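# Place the strawberry in the tray undamaged

## Task

Get the strawberry into the tray without bruising or squashing it. It must still be there once the robot lets go.

## Robot and tools

Robot: two arms, left_arm and right_arm. Calibrated bases in the scene frame: left_arm at (-0.008, +0.321, 0) m with quat_wxyz (+1.000, 0, 0, -0.023); right_arm at (-0.017, -0.283, 0) m with quat_wxyz (+0.999, 0, 0, +0.033). In both base frames, up is +z. The scene frame has its origin at table height, halfway between the two nominal bases. +x points out over the table, +z points up, and left_arm is on the +y side. Image left and right do not match arm names. Each arm reports its hand pose, and the pose of its wrist camera, in its own base frame. Readings can be off by a few centimetres, more when the arm is stretched far. Something may occasionally nudge a loose object.

Cameras: cam_left_wrist and cam_right_wrist, both 672x504 fisheye. Left K: fx 328.361, fy 329.346, cx 335.1, cy 249.066. Right K: fx 327.558, fy 328.541, cx 333.484, cy 247.826. Both have D=[-0.03,0,0,0] and theta_max_deg 79.344. The gripper fingers point along its +z axis and close along its y axis. end_effector_position is the point between the pads, about 1 cm back from the fingertips.

Row layout: one flat list of 14 numbers in [-1, 1], always for both arms. The first 7 are for left_arm: six joint displacements, then its opening. The last 7 are the same for right_arm. Joint order within each arm: elbow, shoulder, wrist roll, waist, wrist yaw, wrist pitch. Wrist yaw uses reversed signs in everything you send and everything reported.

Joint numbers are offsets, not poses. They count from the arm's Joint targets as they stand when the action or call begins, not from the previous row. Sending the same offset twice moves the joint twice. Scale of 1.0: 2.811 rad for waist and shoulder, 2.53 for elbow, 2.575 for wrist pitch, 8.12 for wrist yaw, 9.528 for wrist roll. Stated ranges in rad: waist -2.880..2.880, shoulder 0.000..3.142, elbow 0.000..3.019, wrist pitch -1.693..1.571, wrist yaw -1.571..1.571 (flip the signs in your numbers), wrist roll -2.094..2.094. The true ends may sit up to 0.084 rad away from these. An action is rejected for both arms if it asks a joint to go more than 0.084 rad past an end. A joint pushed past its real end stops there, and the result says "joint sent to its limit". The opening is absolute: +1 fully open, -1 closed. Sending 0 is a real command, so to leave a gripper unchanged, send its current value again.

Motion limits: each joint's target may only lead its measured angle by a fixed amount (0.716 rad waist/shoulder, 0.645 elbow, 0.69 wrist pitch, 1.84 wrist yaw, 3.24 wrist roll). Targets that would move the gripper more than 110 mm from where it is get scaled back. Large moves can therefore need several actions. To stop pressing on something, command the targets back beyond the measured positions.

Tools:
- execute_actions(actions, cameras): actions is a list of actions. Each action is up to 15 rows, one row per 1/30 s step. A short action repeats its last row until 15 steps have run. An empty list just returns the state. cameras: null, omitted or ["all"] gives every camera; [] gives none.
- move(target, speed, blend, opening_speed, blocking, cameras): target is one 14-number row, or a list of up to 15 rows. Every row counts from the Joint targets at the start of the call. speed is in rad/s for the joint with the farthest to go, 0.01 to 12.57, default 0.5; give one value, or one per target. blend is a corner-rounding radius in rad. opening_speed is how fast the fingers travel on the -1..+1 scale per second, minimum 0.2. blocking=false returns after about 0.5 s while the move continues. Joints move together and do not avoid obstacles or the other arm. The move: line reports done, off_target, moving, held or fault, and can add limits=held. done does not mean nothing was touched.
- wait(seconds 0..10): lets the scene run with the current commands held.
- stop(): brakes the running move, which needs some distance to do so.
- zoom_image(camera, region [x0,y0,x1,y1] in pixels, at most 504x504): gives a closer look at that camera's latest image.
- finished_scene(scene=1): ends the scene for good.

Result lines: end_effector_position (m) and end_effector_quat_wxyz in the arm's base frame. Joint positions and Joint velocities are per arm in the joint order above, then the pad gap (m; 0.094 means fully open); "within noise" means the arm is still. Joint targets are the base for your next offsets. Tool commands shows the current gripper commands. grip_measured is the measured opening on the command scale. Joint torques are in N m, positive toward larger angles, with offsets; numbers 1 and 6 wrap at ±28. "joint command not followed" means the clearance check changed some steps. MOTOR HOT and OVER-TEMPERATURE FAULT warn about overheating; at 100 °C an arm goes limp and falls.

Handling the strawberry: it is soft. Open the gripper well before approaching, come down slowly, and close with move and opening_speed near 0.2. Stop the command only a little below the opening where the pads first touch, because grip_measured keeps following the command even after contact, so the reading alone will not show you when the fruit is touched. A firm squeeze (about 50 to 64 N per pad) will crush it. Lower it gently into the tray, open well above grip_measured to release, then lift clear.

Avoid: dropping it, letting go while it is still moving, fast contacts, deep presses, anything leaving the table, collisions or pinching between the two arms (these can fail the scene), and holding an arm stretched out or loaded for long while thinking, which heats the motors.

Each tool is called after "Request:" as name([rows], argument=value, ...), one row to a line, values as JSON.

## Session

Request:
execute_actions(actions=[])

Scene clock: 0.00 s.
left_arm: end_effector_position=(+0.3009, -0.4203, +0.3645) grip_measured=+1.000 end_effector_quat_wxyz=(+0.595, +0.697, +0.312, -0.250) | right_arm: end_effector_position=(+0.4369, +0.1619, +0.1811) grip_measured=+1.000 end_effector_quat_wxyz=(+0.469, -0.082, +0.770, +0.425)
Joint names: [elbow, shoulder, wrist roll, waist, wrist yaw, wrist pitch]
Joint positions: left_arm=[0.944 1.199 0.939 -0.7 -0.833 0.005 0.094] | right_arm=[0.502 1.323 0.454 0.113 0.711 0.554 0.094]
Joint velocities: within noise
Joint torques (N m): no reading
Motor temperatures (°C): left_arm=[25 32 29 35 26 33 27] | right_arm=[25 33 34 33 31 28 32]
Heat: left arm: hottest waist 35 °C; right arm: hottest wrist roll 34 °C.
Joint targets: left_arm=[0.977 1.194 0.938 -0.700 -0.832 0.011] | right_arm=[0.523 1.322 0.454 0.113 0.711 0.559]
Tool commands: left_gripper/opening=+1.0 right_gripper/opening=+1.0

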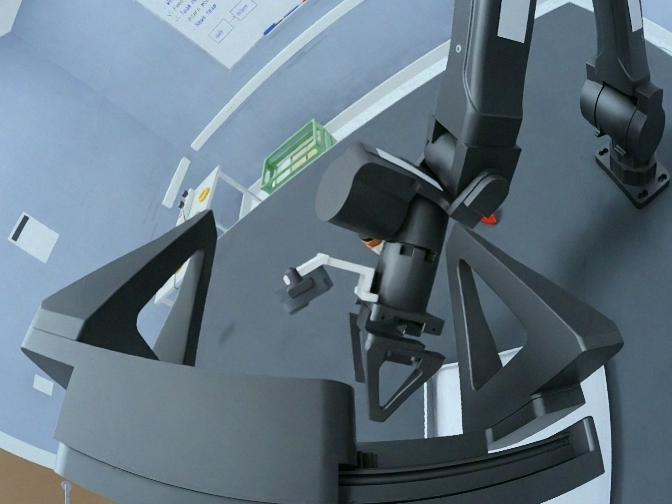

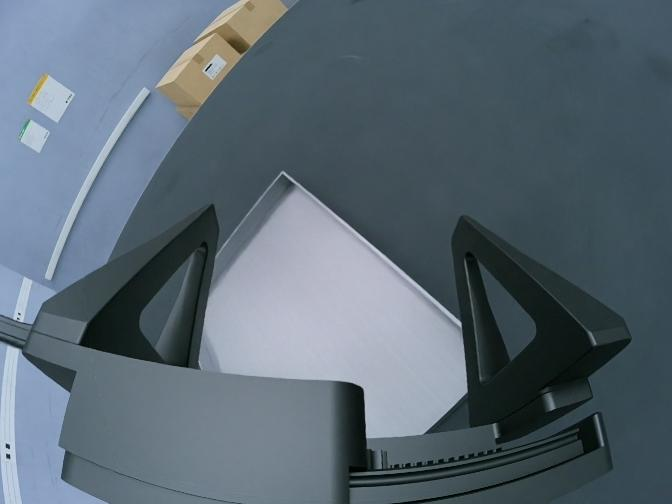

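Request:
zoom_image(camera="cam_left_wrist", region=[320, 140, 540, 340])

Request:
zoom_image(camera="cam_right_wrist", region=[180, 150, 500, 440])

Scaled by 2.291 from the camera's 672x504 image, which has a finer 960x720 frame.

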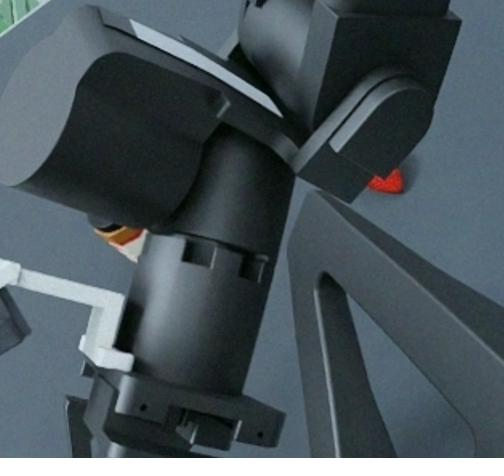

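Scaled by 1.575 from the camera's 672x504 image, which has a finer 960x720 frame.

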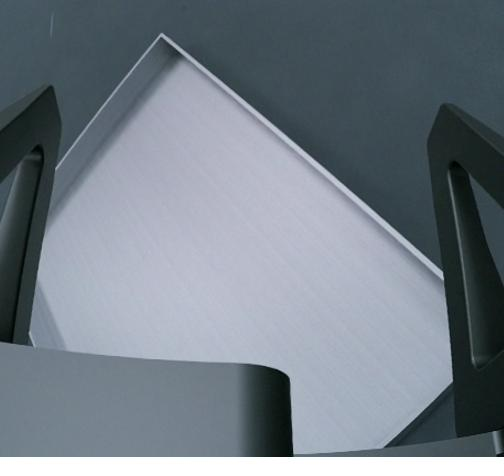

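Request:
move(target=[0, -0.089, 0, 0.178, 0, 0, 1, 0, 0, 0, 0, 0, 0, 1], speed=0.6)

Scene clock: 100.37 s.
left_arm: end_effector_position=(+0.3933, -0.2129, +0.4752) grip_measured=+1.000 end_effector_quat_wxyz=(+0.706, +0.591, +0.389, -0.036) | right_arm: end_effector_position=(+0.4369, +0.1619, +0.1811) grip_measured=+1.000 end_effector_quat_wxyz=(+0.469, -0.082, +0.770, +0.425)
Joint names: [elbow, shoulder, wrist roll, waist, wrist yaw, wrist pitch]
Joint positions: left_arm=[0.944 0.95 0.939 -0.207 -0.833 0.005 0.094] | right_arm=[0.502 1.323 0.454 0.113 0.711 0.554 0.094]
Joint velocities: within noise
Joint torques (N m): left_arm=[14.01 -5.01 -0.03 0.91 -0.14 2.17] | right_arm=[8.88 -8.12 0.01 -0.09 0.21 2.18]
Motor temperatures (°C): left_arm=[38 32 28 33 26 32 27] | right_arm=[31 33 31 31 29 28 30]
Heat: left arm: hottest elbow 38 °C; right arm: hottest shoulder 33 °C.
Joint targets: left_arm=[0.977 0.943 0.938 -0.200 -0.832 0.011] | right_arm=[0.523 1.322 0.454 0.113 0.711 0.559]
move: done

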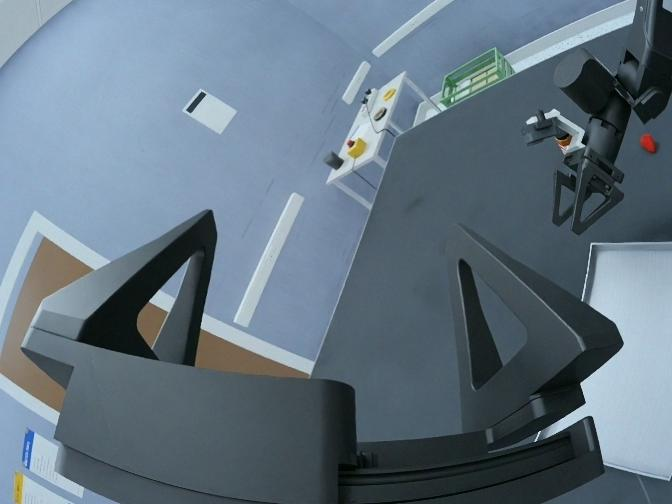

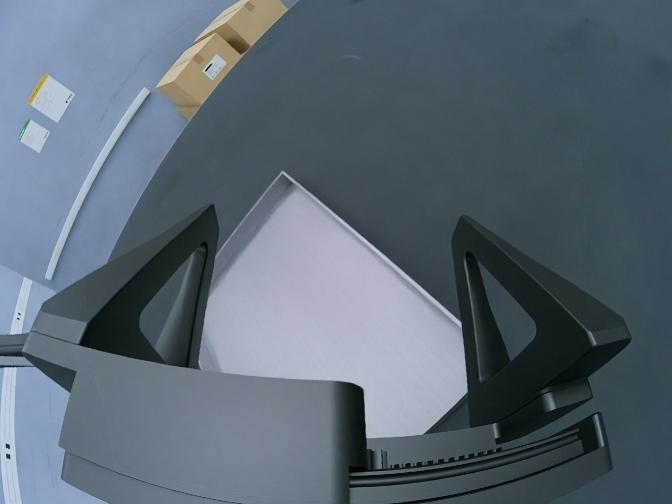

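Request:
move(target=[0, 0, 0, 0, 0, 0, 1, 0.149, -0.1146, -0.0476, -0.147, -0.0876, -0.644, 1], speed=1.0)

Scene clock: 134.47 s.
left_arm: end_effector_position=(+0.3933, -0.2129, +0.4752) grip_measured=+1.000 end_effector_quat_wxyz=(+0.706, +0.591, +0.389, -0.036) | right_arm: end_effector_position=(+0.3150, -0.0951, +0.1899) grip_measured=+1.000 end_effector_quat_wxyz=(+0.156, +0.150, +0.976, -0.021)
Joint names: [elbow, shoulder, wrist roll, waist, wrist yaw, wrist pitch]
Joint positions: left_arm=[0.944 0.95 0.939 -0.207 -0.833 0.005 0.094] | right_arm=[0.839 1.004 0.011 -0.293 0.002 -1.089 0.094]
Joint velocities: within noise
Joint torques (N m): left_arm=[13.87 -5.19 -0.03 0.91 -0.15 2.07] | right_arm=[13.79 -5.54 -0.08 -0.85 -0.03 0.75]
Motor temperatures (°C): left_arm=[39 31 28 33 26 32 27] | right_arm=[32 33 30 31 28 28 30]
Heat: left arm: hottest elbow 39 °C; right arm: hottest shoulder 33 °C.
Joint targets: left_arm=[0.977 0.943 0.938 -0.200 -0.832 0.011] | right_arm=[0.900 1.000 0.000 -0.300 -0.001 -1.099]
move: off_target (right_arm); right_arm: the elbow is farthest, 0.061 rad from its target

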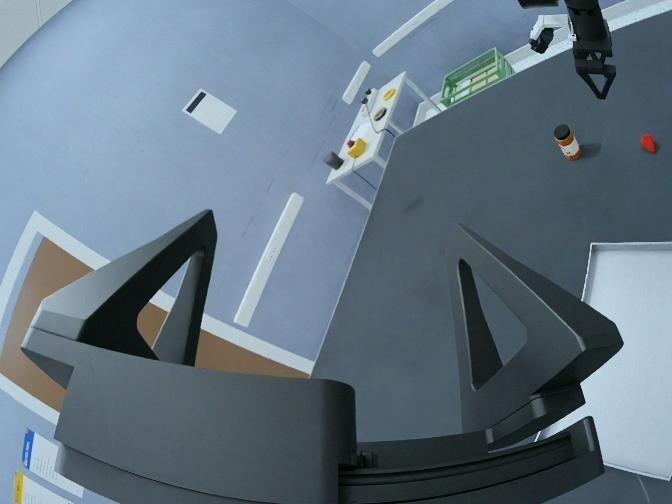

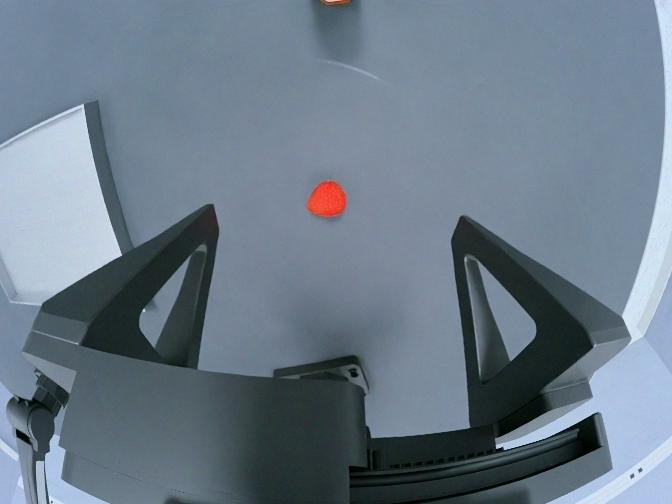

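Request:
zoom_image(camera="cam_right_wrist", region=[270, 150, 390, 250])

Request:
zoom_image(camera="cam_left_wrist", region=[480, 0, 672, 300])

Scaled by 4.200 from the camera's 672x504 image, which has a finer 960x720 frame.

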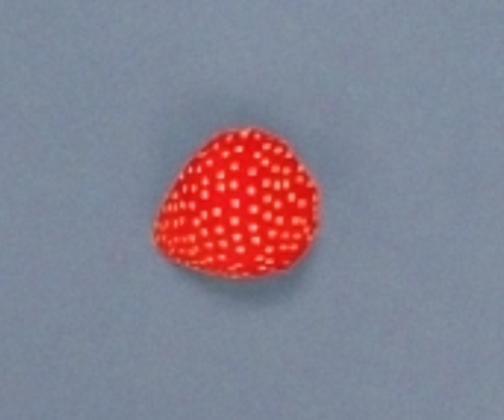

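Scaled by 1.680 from the camera's 672x504 image, which has a finer 960x720 frame.

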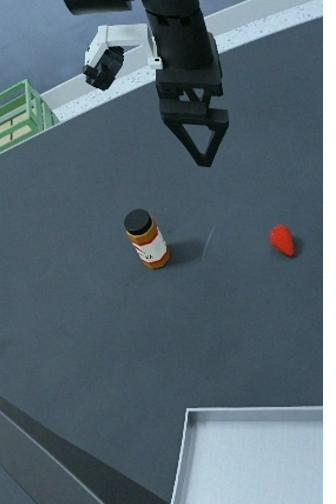

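Request:
move(target=[0, 0, 0, 0, 0, 0, 1, -0.0138, 0.1028, 0, 0, 0, 0.0035, 1], speed=0.6)

Scene clock: 224.77 s.
left_arm: end_effector_position=(+0.3933, -0.2129, +0.4752) grip_measured=+1.000 end_effector_quat_wxyz=(+0.706, +0.591, +0.389, -0.036) | right_arm: end_effector_position=(+0.3191, -0.0963, +0.1013) grip_measured=+1.000 end_effector_quat_wxyz=(+0.016, +0.151, +0.988, -0.001)
Joint names: [elbow, shoulder, wrist roll, waist, wrist yaw, wrist pitch]
Joint positions: left_arm=[0.944 0.95 0.939 -0.207 -0.833 0.005 0.094] | right_arm=[0.839 1.289 0.01 -0.293 0.002 -1.089 0.094]
Joint velocities: within noise
Joint torques (N m): left_arm=[13.87 -5.01 -0.03 1.03 -0.14 2.11] | right_arm=[9.92 -8.18 -0.05 -0.79 -0.02 0.57]
Motor temperatures (°C): left_arm=[41 31 28 32 26 31 27] | right_arm=[40 32 29 31 27 27 29]
Heat: left arm: hottest elbow 41 °C; right arm: hottest elbow 40 °C.
Joint targets: left_arm=[0.977 0.943 0.938 -0.200 -0.832 0.011] | right_arm=[0.865 1.289 0.001 -0.300 0.000 -1.090]
move: done

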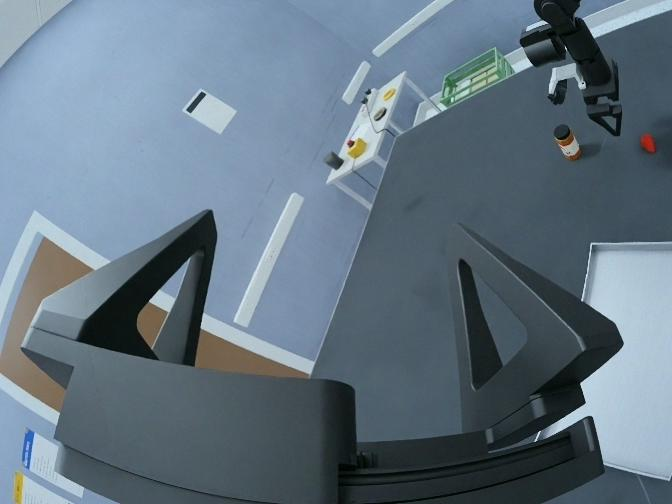

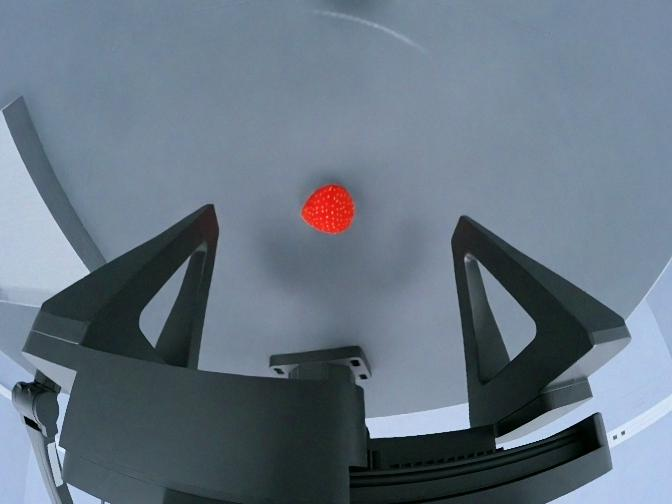

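Request:
zoom_image(camera="cam_right_wrist", region=[280, 160, 380, 260])

Request:
zoom_image(camera="cam_left_wrist", region=[592, 100, 672, 180])

Scaled by 5.040 from the camera's 672x504 image, which has a finer 960x720 frame.

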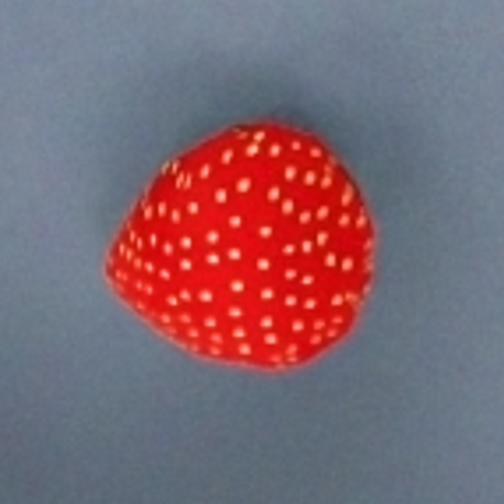

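Scaled by 6.300 from the camera's 672x504 image, which has a finer 960x720 frame.

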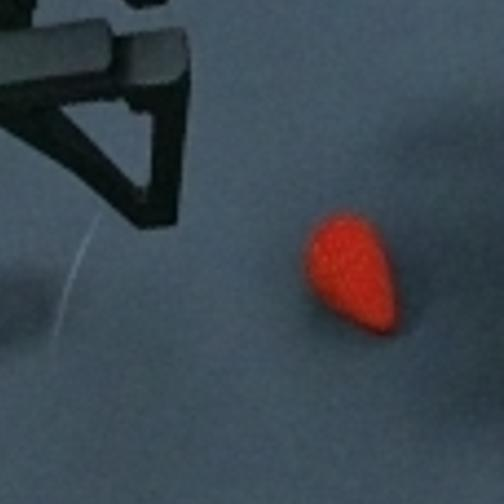

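Request:
move(target=[0, 0, 0, 0, 0, 0, 1, -0.0581, -0.0544, 0.1464, 0.0071, 0, -0.0128, 1], speed=1.0)

Scene clock: 257.87 s.
left_arm: end_effector_position=(+0.3933, -0.2129, +0.4752) grip_measured=+1.000 end_effector_quat_wxyz=(+0.706, +0.591, +0.389, -0.036) | right_arm: end_effector_position=(+0.2748, -0.0819, +0.1033) grip_measured=+1.000 end_effector_quat_wxyz=(+0.017, +0.742, +0.670, +0.011)
Joint names: [elbow, shoulder, wrist roll, waist, wrist yaw, wrist pitch]
Joint positions: left_arm=[0.944 0.95 0.939 -0.207 -0.833 0.005 0.094] | right_arm=[0.729 1.146 1.385 -0.289 0.002 -1.114 0.094]
Joint velocities: within noise
Joint torques (N m): left_arm=[13.79 -5.07 -0.03 0.91 -0.13 2.11] | right_arm=[7.15 -6.77 0.15 0.62 -0.1 0.08]
Motor temperatures (°C): left_arm=[42 31 28 31 26 31 26] | right_arm=[39 32 28 31 27 27 29]
Heat: left arm: hottest elbow 42 °C; right arm: hottest elbow 39 °C.
Joint targets: left_arm=[0.977 0.943 0.938 -0.200 -0.832 0.011] | right_arm=[0.718 1.136 1.396 -0.280 0.000 -1.123]
move: done

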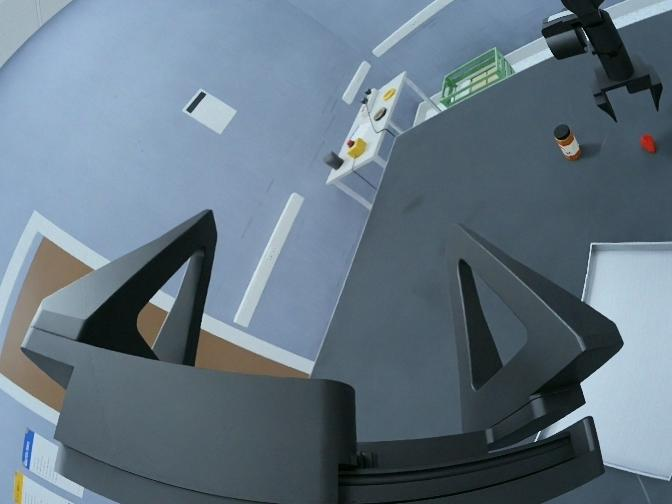

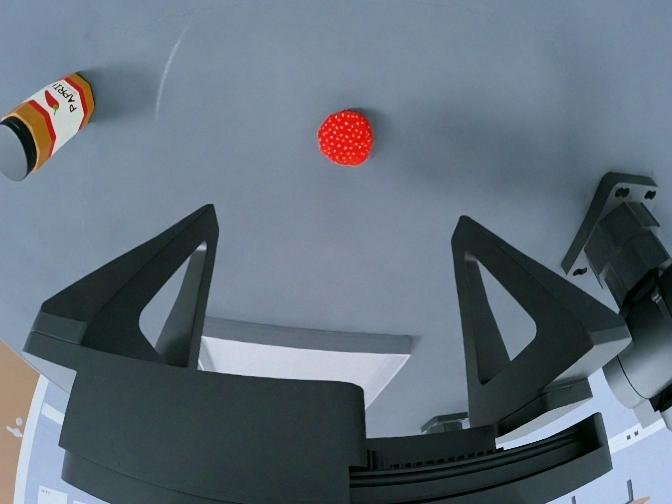

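Request:
move(target=[0, 0, 0, 0, 0, 0, 1, -0.0375, 0.0302, 0, 0.0071, 0, 0.0544, 1], speed=0.3)

Scene clock: 298.97 s.
left_arm: end_effector_position=(+0.3933, -0.2129, +0.4752) grip_measured=+1.000 end_effector_quat_wxyz=(+0.706, +0.591, +0.389, -0.036) | right_arm: end_effector_position=(+0.2612, -0.0721, +0.0528) grip_measured=+1.000 end_effector_quat_wxyz=(-0.003, +0.736, +0.677, -0.001)
Joint names: [elbow, shoulder, wrist roll, waist, wrist yaw, wrist pitch]
Joint positions: left_arm=[0.944 0.95 0.939 -0.207 -0.833 0.005 0.094] | right_arm=[0.632 1.216 1.386 -0.269 0.002 -0.994 0.094]
Joint velocities: within noise
Joint torques (N m): left_arm=[13.82 -5.3 -0.02 1.03 -0.15 2.07] | right_arm=[6.57 -5.66 0.14 0.79 -0.11 0.88]
Motor temperatures (°C): left_arm=[43 30 28 31 26 30 26] | right_arm=[37 32 28 30 27 27 29]
Heat: left arm: hottest elbow 43 °C; right arm: hottest elbow 37 °C.
Joint targets: left_arm=[0.977 0.943 0.938 -0.200 -0.832 0.011] | right_arm=[0.624 1.221 1.395 -0.260 0.000 -0.983]
move: done

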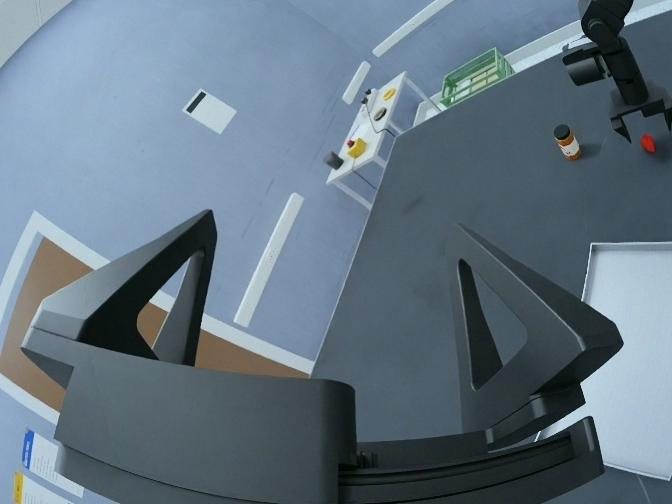

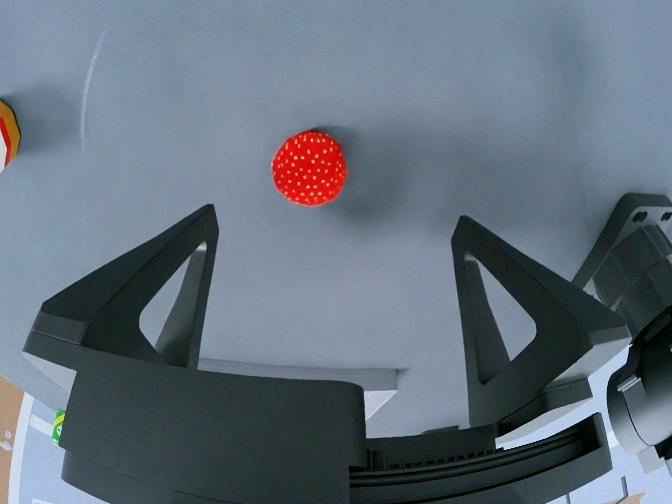

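Request:
move(target=[0, 0, -0.0984, -0.1423, 0, 0, 1, 0.0043, 0.0189, 0, 0, 0, 0.0198, 1], speed=0.5)

Scene clock: 359.63 s.
left_arm: end_effector_position=(+0.2855, -0.3442, +0.4752) grip_measured=+1.000 end_effector_quat_wxyz=(+0.538, +0.465, +0.533, -0.458) | right_arm: end_effector_position=(+0.2694, -0.0744, +0.0404) grip_measured=+1.000 end_effector_quat_wxyz=(-0.002, +0.736, +0.677, +0.000)
Joint names: [elbow, shoulder, wrist roll, waist, wrist yaw, wrist pitch]
Joint positions: left_arm=[0.944 0.95 0.013 -0.589 -0.833 0.005 0.094] | right_arm=[0.632 1.265 1.386 -0.269 0.002 -0.942 0.094]
Joint velocities: within noise
Joint torques (N m): left_arm=[13.97 -5.42 -0.05 -0.44 -0.13 2.17] | right_arm=[7.15 -5.77 0.15 0.97 -0.11 0.87]
Motor temperatures (°C): left_arm=[43 30 28 31 26 30 26] | right_arm=[33 31 27 30 27 27 28]
Heat: left arm: hottest elbow 43 °C; right arm: hottest elbow 33 °C.
Joint targets: left_arm=[0.977 0.943 0.001 -0.600 -0.832 0.011] | right_arm=[0.635 1.274 1.395 -0.260 0.000 -0.932]
move: done

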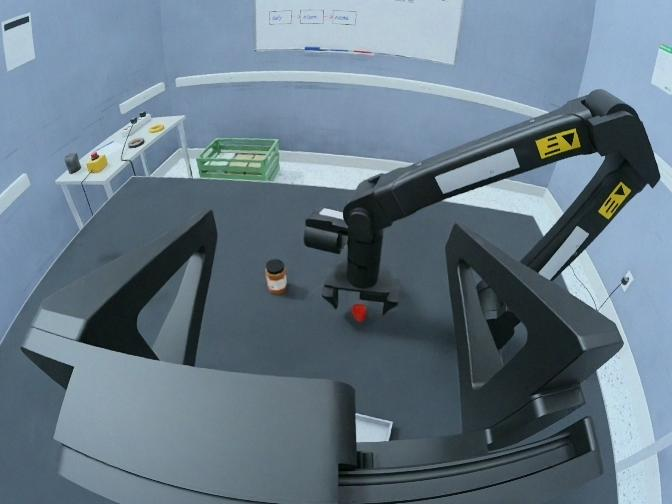

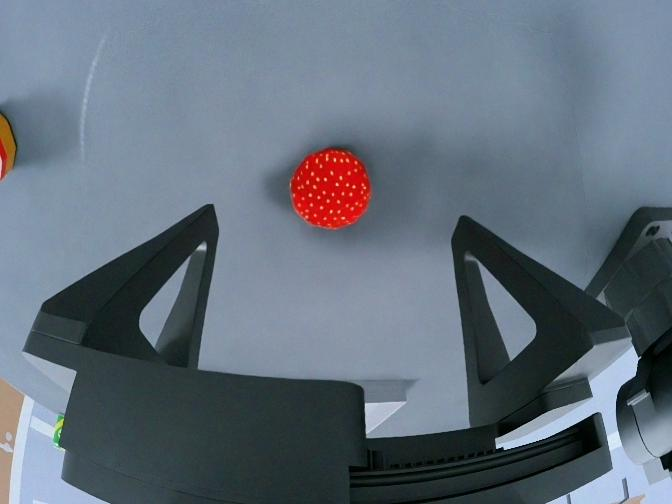

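Request:
zoom_image(camera="cam_left_wrist", region=[300, 250, 420, 350])

Request:
zoom_image(camera="cam_right_wrist", region=[180, 120, 480, 280])

Scaled by 4.200 from the camera's 672x504 image, which has a finer 960x720 frame.

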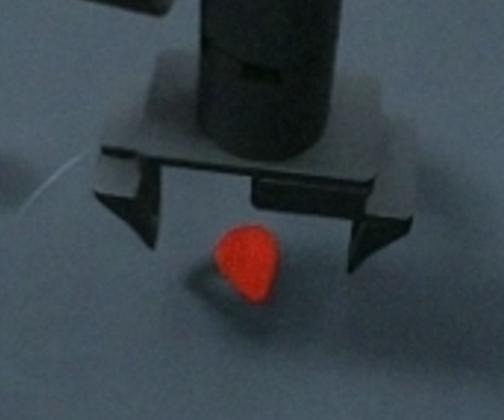

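Scaled by 1.680 from the camera's 672x504 image, which has a finer 960x720 frame.

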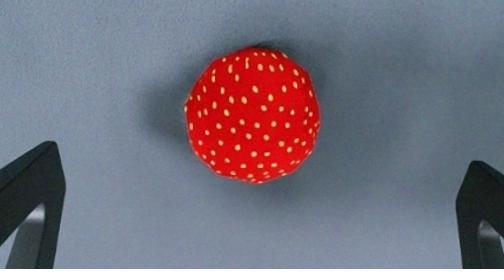

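Request:
move(target=[0, 0, 0, 0, 0, 0, 1, -0.0115, 0.0132, 0, -0.0128, 0, 0.0229, 1], speed=0.15)

Request:
zoom_image(camera="cam_left_wrist", region=[300, 250, 420, 350])

Scene clock: 426.83 s.
left_arm: end_effector_position=(+0.2855, -0.3442, +0.4752) grip_measured=+1.000 end_effector_quat_wxyz=(+0.538, +0.465, +0.533, -0.458) | right_arm: end_effector_position=(+0.2700, -0.0803, +0.0251) grip_measured=+1.000 end_effector_quat_wxyz=(-0.001, +0.743, +0.669, +0.000)
Joint names: [elbow, shoulder, wrist roll, waist, wrist yaw, wrist pitch]
Joint positions: left_arm=[0.944 0.95 0.012 -0.589 -0.833 0.005 0.094] | right_arm=[0.615 1.303 1.386 -0.289 0.002 -0.884 0.094]
Joint velocities: within noise
Joint torques (N m): left_arm=[13.89 -5.36 -0.05 -0.73 -0.14 2.17] | right_arm=[6 -6.3 0.14 -0.85 -0.1 0.9]
Motor temperatures (°C): left_arm=[44 30 28 30 26 30 26] | right_arm=[33 31 27 30 26 26 28]
Heat: left arm: hottest elbow 44 °C; right arm: hottest elbow 33 °C.
Joint targets: left_arm=[0.977 0.943 0.001 -0.600 -0.832 0.011] | right_arm=[0.605 1.311 1.395 -0.297 0.000 -0.873]
move: done

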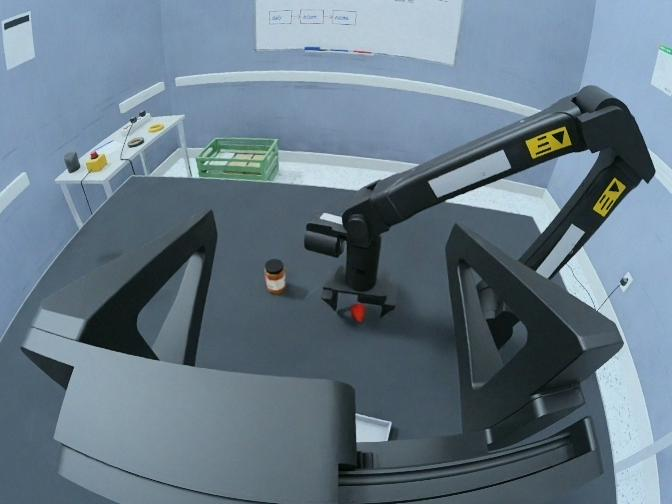

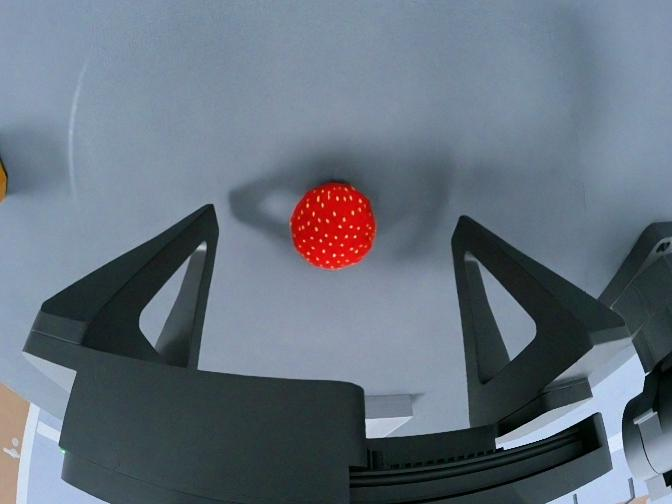

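Scaled by 4.200 from the camera's 672x504 image, which has a finer 960x720 frame.

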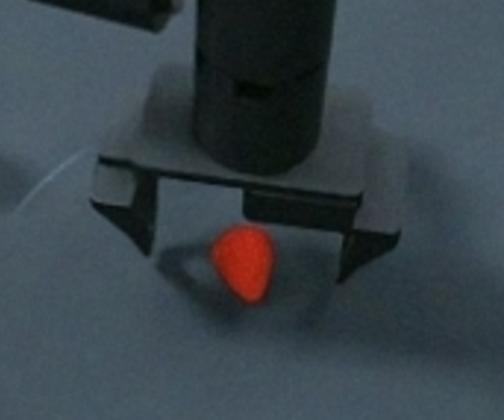

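Request:
move(target=[0, 0, 0, 0, 0, 0, 1, -0.0026, 0.0068, 0, 0.0082, 0, 0.0103, 1], speed=0.1)

Request:
zoom_image(camera="cam_left_wrist", region=[300, 250, 420, 350])

Scene clock: 461.03 s.
left_arm: end_effector_position=(+0.2855, -0.3442, +0.4752) grip_measured=+1.000 end_effector_quat_wxyz=(+0.538, +0.465, +0.533, -0.458) | right_arm: end_effector_position=(+0.2718, -0.0788, +0.0184) grip_measured=+1.000 end_effector_quat_wxyz=(-0.001, +0.741, +0.672, +0.001)
Joint names: [elbow, shoulder, wrist roll, waist, wrist yaw, wrist pitch]
Joint positions: left_arm=[0.944 0.95 0.012 -0.589 -0.833 0.005 0.094] | right_arm=[0.608 1.322 1.386 -0.282 0.002 -0.857 0.094]
Joint velocities: within noise
Joint torques (N m): left_arm=[13.91 -5.25 -0.04 -0.56 -0.14 2.14] | right_arm=[5.9 -6.3 0.14 0.62 -0.09 0.92]
Motor temperatures (°C): left_arm=[45 30 28 30 26 29 26] | right_arm=[32 31 27 30 26 26 28]
Heat: left arm: hottest elbow 45 °C; right arm: hottest elbow 32 °C.
Joint targets: left_arm=[0.977 0.943 0.001 -0.600 -0.832 0.011] | right_arm=[0.599 1.331 1.395 -0.273 0.000 -0.846]
move: done

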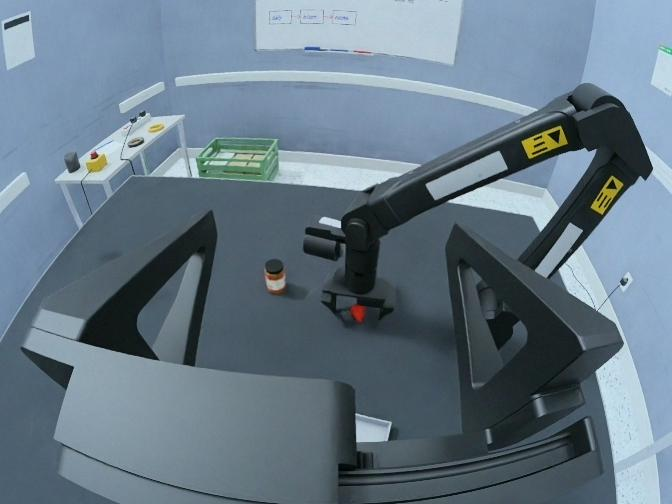

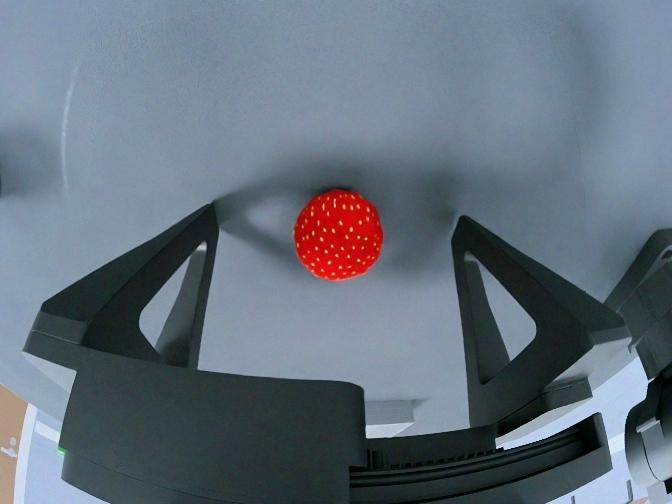

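Scaled by 4.200 from the camera's 672x504 image, which has a finer 960x720 frame.

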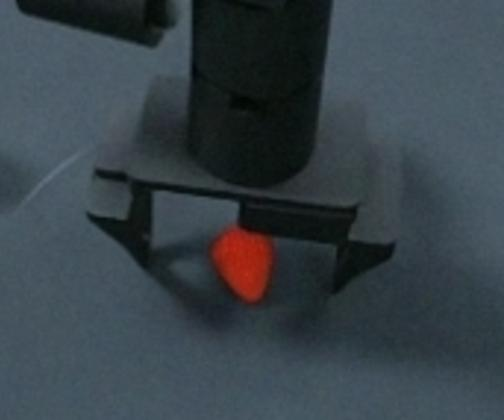

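Request:
move(target=[0, 0, 0, 0, 0, 0, 1, 0, 0, 0, 0, 0, 0, -0.2], opening_speed=0.4)

Request:
zoom_image(camera="cam_right_wrist", region=[240, 140, 440, 290])

Request:
zoom_image(camera="cam_left_wrist", region=[320, 270, 400, 330])

Scene clock: 479.13 s.
left_arm: end_effector_position=(+0.2855, -0.3442, +0.4752) grip_measured=+1.000 end_effector_quat_wxyz=(+0.538, +0.465, +0.533, -0.458) | right_arm: end_effector_position=(+0.2719, -0.0789, +0.0184) grip_measured=-0.197 end_effector_quat_wxyz=(+0.000, +0.741, +0.672, +0.001)
Joint names: [elbow, shoulder, wrist roll, waist, wrist yaw, wrist pitch]
Joint positions: left_arm=[0.944 0.95 0.012 -0.589 -0.833 0.005 0.094] | right_arm=[0.608 1.322 1.386 -0.282 0.002 -0.857 0.038]
Joint velocities: within noise
Joint torques (N m): left_arm=[13.9 -5.25 -0.05 -0.38 -0.14 2.18] | right_arm=[5.85 -6.3 0.15 0.85 -0.11 0.87]
Motor temperatures (°C): left_arm=[45 30 27 30 26 29 26] | right_arm=[31 31 27 30 26 26 28]
Heat: left arm: hottest elbow 45 °C; right arm: hottest shoulder 31 °C.
Joint targets: left_arm=[0.977 0.943 0.001 -0.600 -0.832 0.011] | right_arm=[0.599 1.331 1.395 -0.273 0.000 -0.846]
move: done

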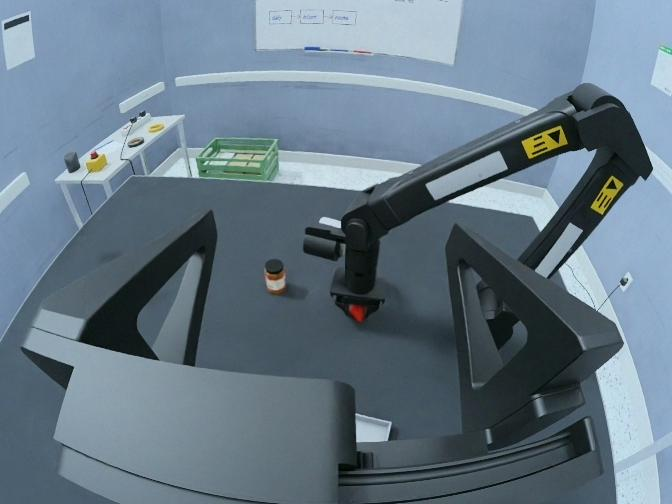

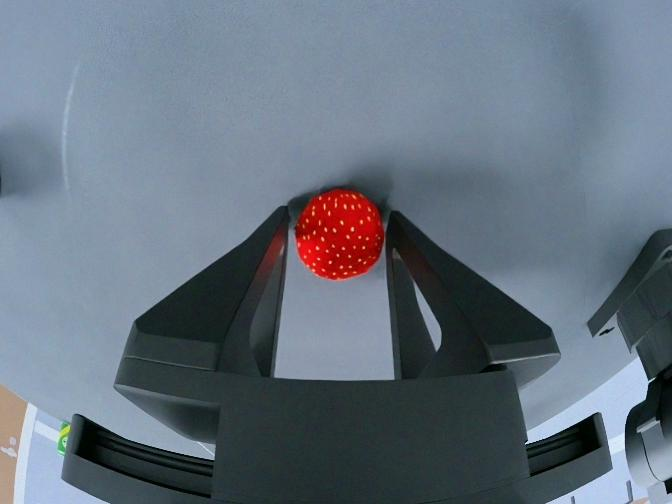

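Scaled by 2.520 from the camera's 672x504 image, which has a finer 960x720 frame.

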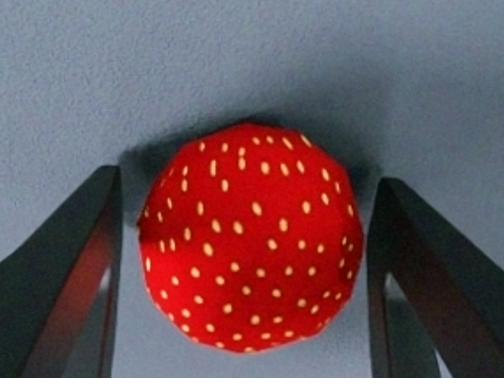

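Scaled by 6.300 from the camera's 672x504 image, which has a finer 960x720 frame.

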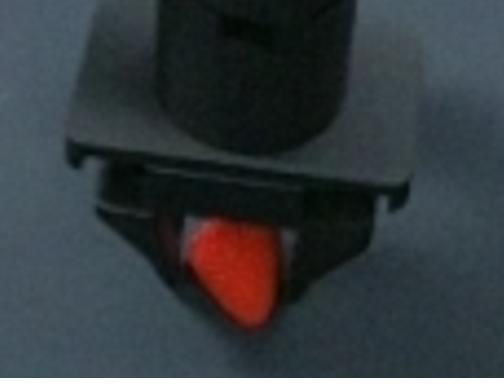

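Request:
move(target=[0, 0, 0, 0, 0, 0, 1, 0, 0, 0, 0, 0, 0, -0.31], opening_speed=0.2)

Request:
zoom_image(camera="cam_right_wrist", region=[270, 165, 410, 290])

Scene clock: 490.17 s.
left_arm: end_effector_position=(+0.2855, -0.3442, +0.4752) grip_measured=+1.000 end_effector_quat_wxyz=(+0.538, +0.465, +0.533, -0.458) | right_arm: end_effector_position=(+0.2719, -0.0789, +0.0184) grip_measured=-0.307 end_effector_quat_wxyz=(+0.000, +0.741, +0.672, +0.001)
Joint names: [elbow, shoulder, wrist roll, waist, wrist yaw, wrist pitch]
Joint positions: left_arm=[0.944 0.95 0.012 -0.589 -0.833 0.005 0.094] | right_arm=[0.608 1.322 1.386 -0.282 0.002 -0.857 0.033]
Joint velocities: within noise
Joint torques (N m): left_arm=[13.85 -5.42 -0.06 -0.5 -0.13 2.17] | right_arm=[5.81 -6.18 0.14 0.56 -0.08 0.94]
Motor temperatures (°C): left_arm=[45 30 27 30 26 29 26] | right_arm=[31 30 27 30 26 26 28]
Heat: left arm: hottest elbow 45 °C; right arm: hottest elbow 31 °C.
Joint targets: left_arm=[0.977 0.943 0.001 -0.600 -0.832 0.011] | right_arm=[0.599 1.331 1.395 -0.273 0.000 -0.846]
move: done

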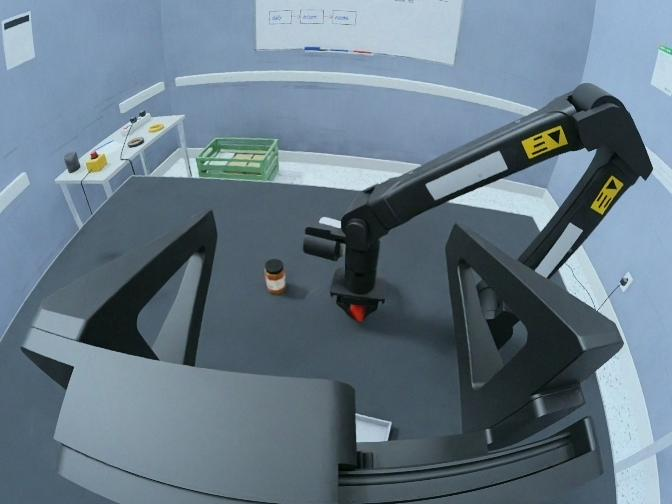

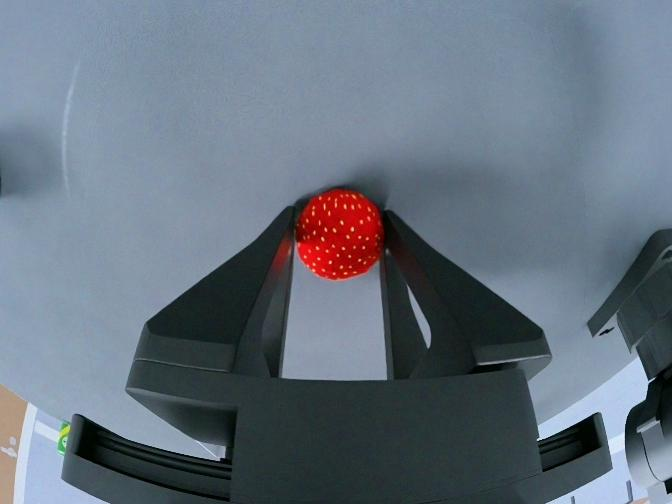

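Scaled by 3.600 from the camera's 672x504 image, which has a finer 960x720 frame.

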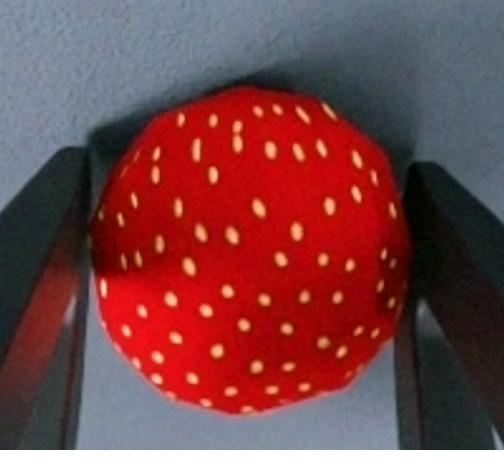

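Request:
move(target=[0, 0, 0, 0, 0, 0, 1, 0, 0, 0, 0, 0, 0, -0.35], opening_speed=0.2)

Request:
zoom_image(camera="cam_right_wrist", region=[270, 165, 410, 290])

Scene clock: 501.67 s.
left_arm: end_effector_position=(+0.2855, -0.3442, +0.4752) grip_measured=+1.000 end_effector_quat_wxyz=(+0.538, +0.465, +0.533, -0.458) | right_arm: end_effector_position=(+0.2719, -0.0789, +0.0184) grip_measured=-0.347 end_effector_quat_wxyz=(+0.000, +0.741, +0.672, +0.001)
Joint names: [elbow, shoulder, wrist roll, waist, wrist yaw, wrist pitch]
Joint positions: left_arm=[0.944 0.95 0.012 -0.589 -0.833 0.005 0.094] | right_arm=[0.608 1.322 1.386 -0.282 0.002 -0.857 0.031]
Joint velocities: within noise
Joint torques (N m): left_arm=[13.91 -5.3 -0.06 -0.67 -0.15 2.25] | right_arm=[5.83 -6.36 0.13 0.73 -0.1 0.84]
Motor temperatures (°C): left_arm=[45 30 27 30 26 29 26] | right_arm=[31 30 27 30 26 26 28]
Heat: left arm: hottest elbow 45 °C; right arm: hottest elbow 31 °C.
Joint targets: left_arm=[0.977 0.943 0.001 -0.600 -0.832 0.011] | right_arm=[0.599 1.331 1.395 -0.273 0.000 -0.846]
move: done

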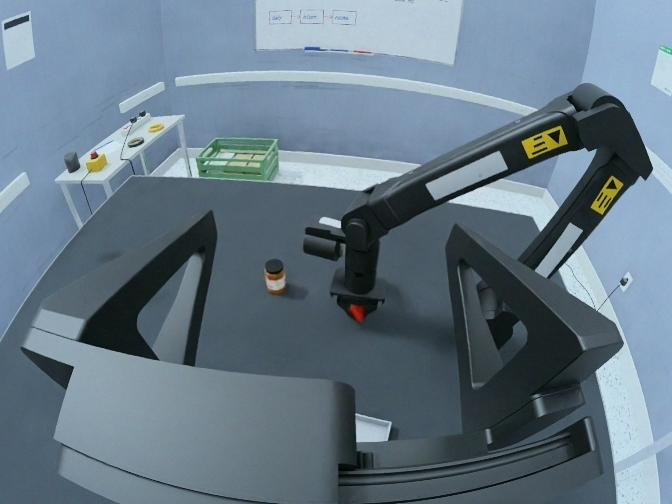

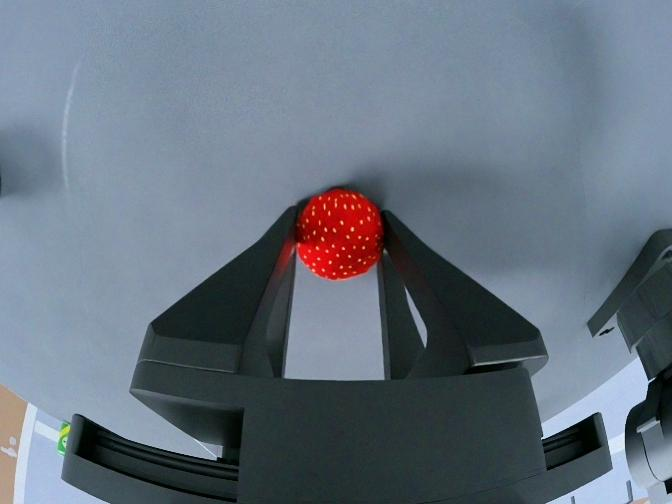

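Scaled by 3.600 from the camera's 672x504 image, which has a finer 960x720 frame.

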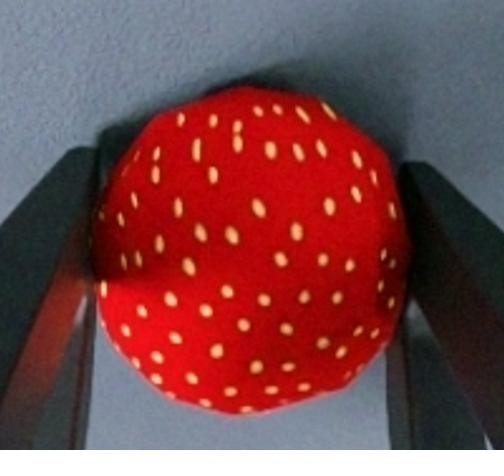

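Request:
move(target=[0, 0, 0, 0, 0, 0, 1, 0.0142, -0.0132, 0, 0, 0, -0.0216, -0.36], opening_speed=0.2, speed=0.08)

Request:
zoom_image(camera="cam_right_wrist", region=[270, 165, 410, 290])

Request:
zoom_image(camera="cam_left_wrist", region=[320, 270, 400, 330])

Scene clock: 537.97 s.
left_arm: end_effector_position=(+0.2855, -0.3442, +0.4752) grip_measured=+1.000 end_effector_quat_wxyz=(+0.538, +0.465, +0.533, -0.458) | right_arm: end_effector_position=(+0.2655, -0.0770, +0.0232) grip_measured=-0.357 end_effector_quat_wxyz=(-0.008, +0.741, +0.672, -0.003)
Joint names: [elbow, shoulder, wrist roll, waist, wrist yaw, wrist pitch]
Joint positions: left_arm=[0.944 0.95 0.012 -0.589 -0.833 0.005 0.094] | right_arm=[0.608 1.303 1.386 -0.282 0.002 -0.892 0.03]
Joint velocities: within noise
Joint torques (N m): left_arm=[13.83 -5.48 -0.06 -0.38 -0.13 2.13] | right_arm=[8.75 -7.65 0.14 0.79 -0.11 -0.08]
Motor temperatures (°C): left_arm=[46 30 27 30 26 29 26] | right_arm=[31 30 27 30 26 26 28]
Heat: left arm: hottest elbow 46 °C; right arm: hottest elbow 31 °C.
Joint targets: left_arm=[0.977 0.943 0.001 -0.600 -0.832 0.011] | right_arm=[0.635 1.294 1.395 -0.273 0.000 -0.902]
move: done

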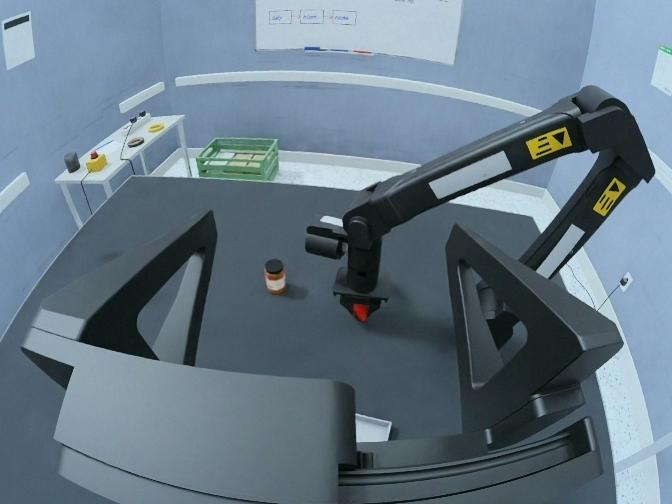

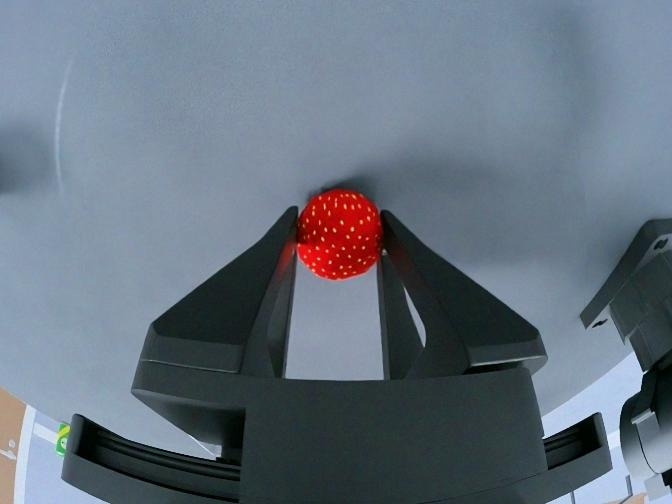

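Scaled by 3.600 from the camera's 672x504 image, which has a finer 960x720 frame.

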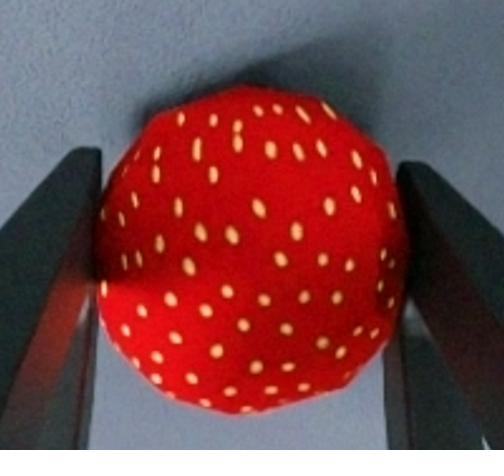

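Scaled by 6.300 from the camera's 672x504 image, which has a finer 960x720 frame.

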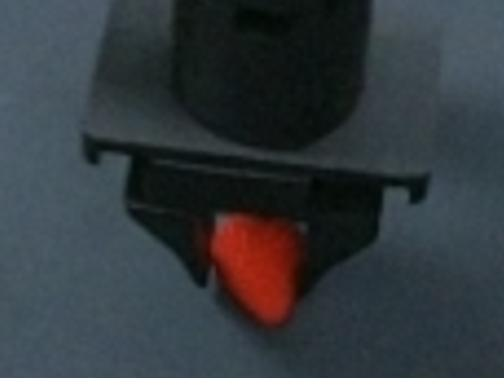

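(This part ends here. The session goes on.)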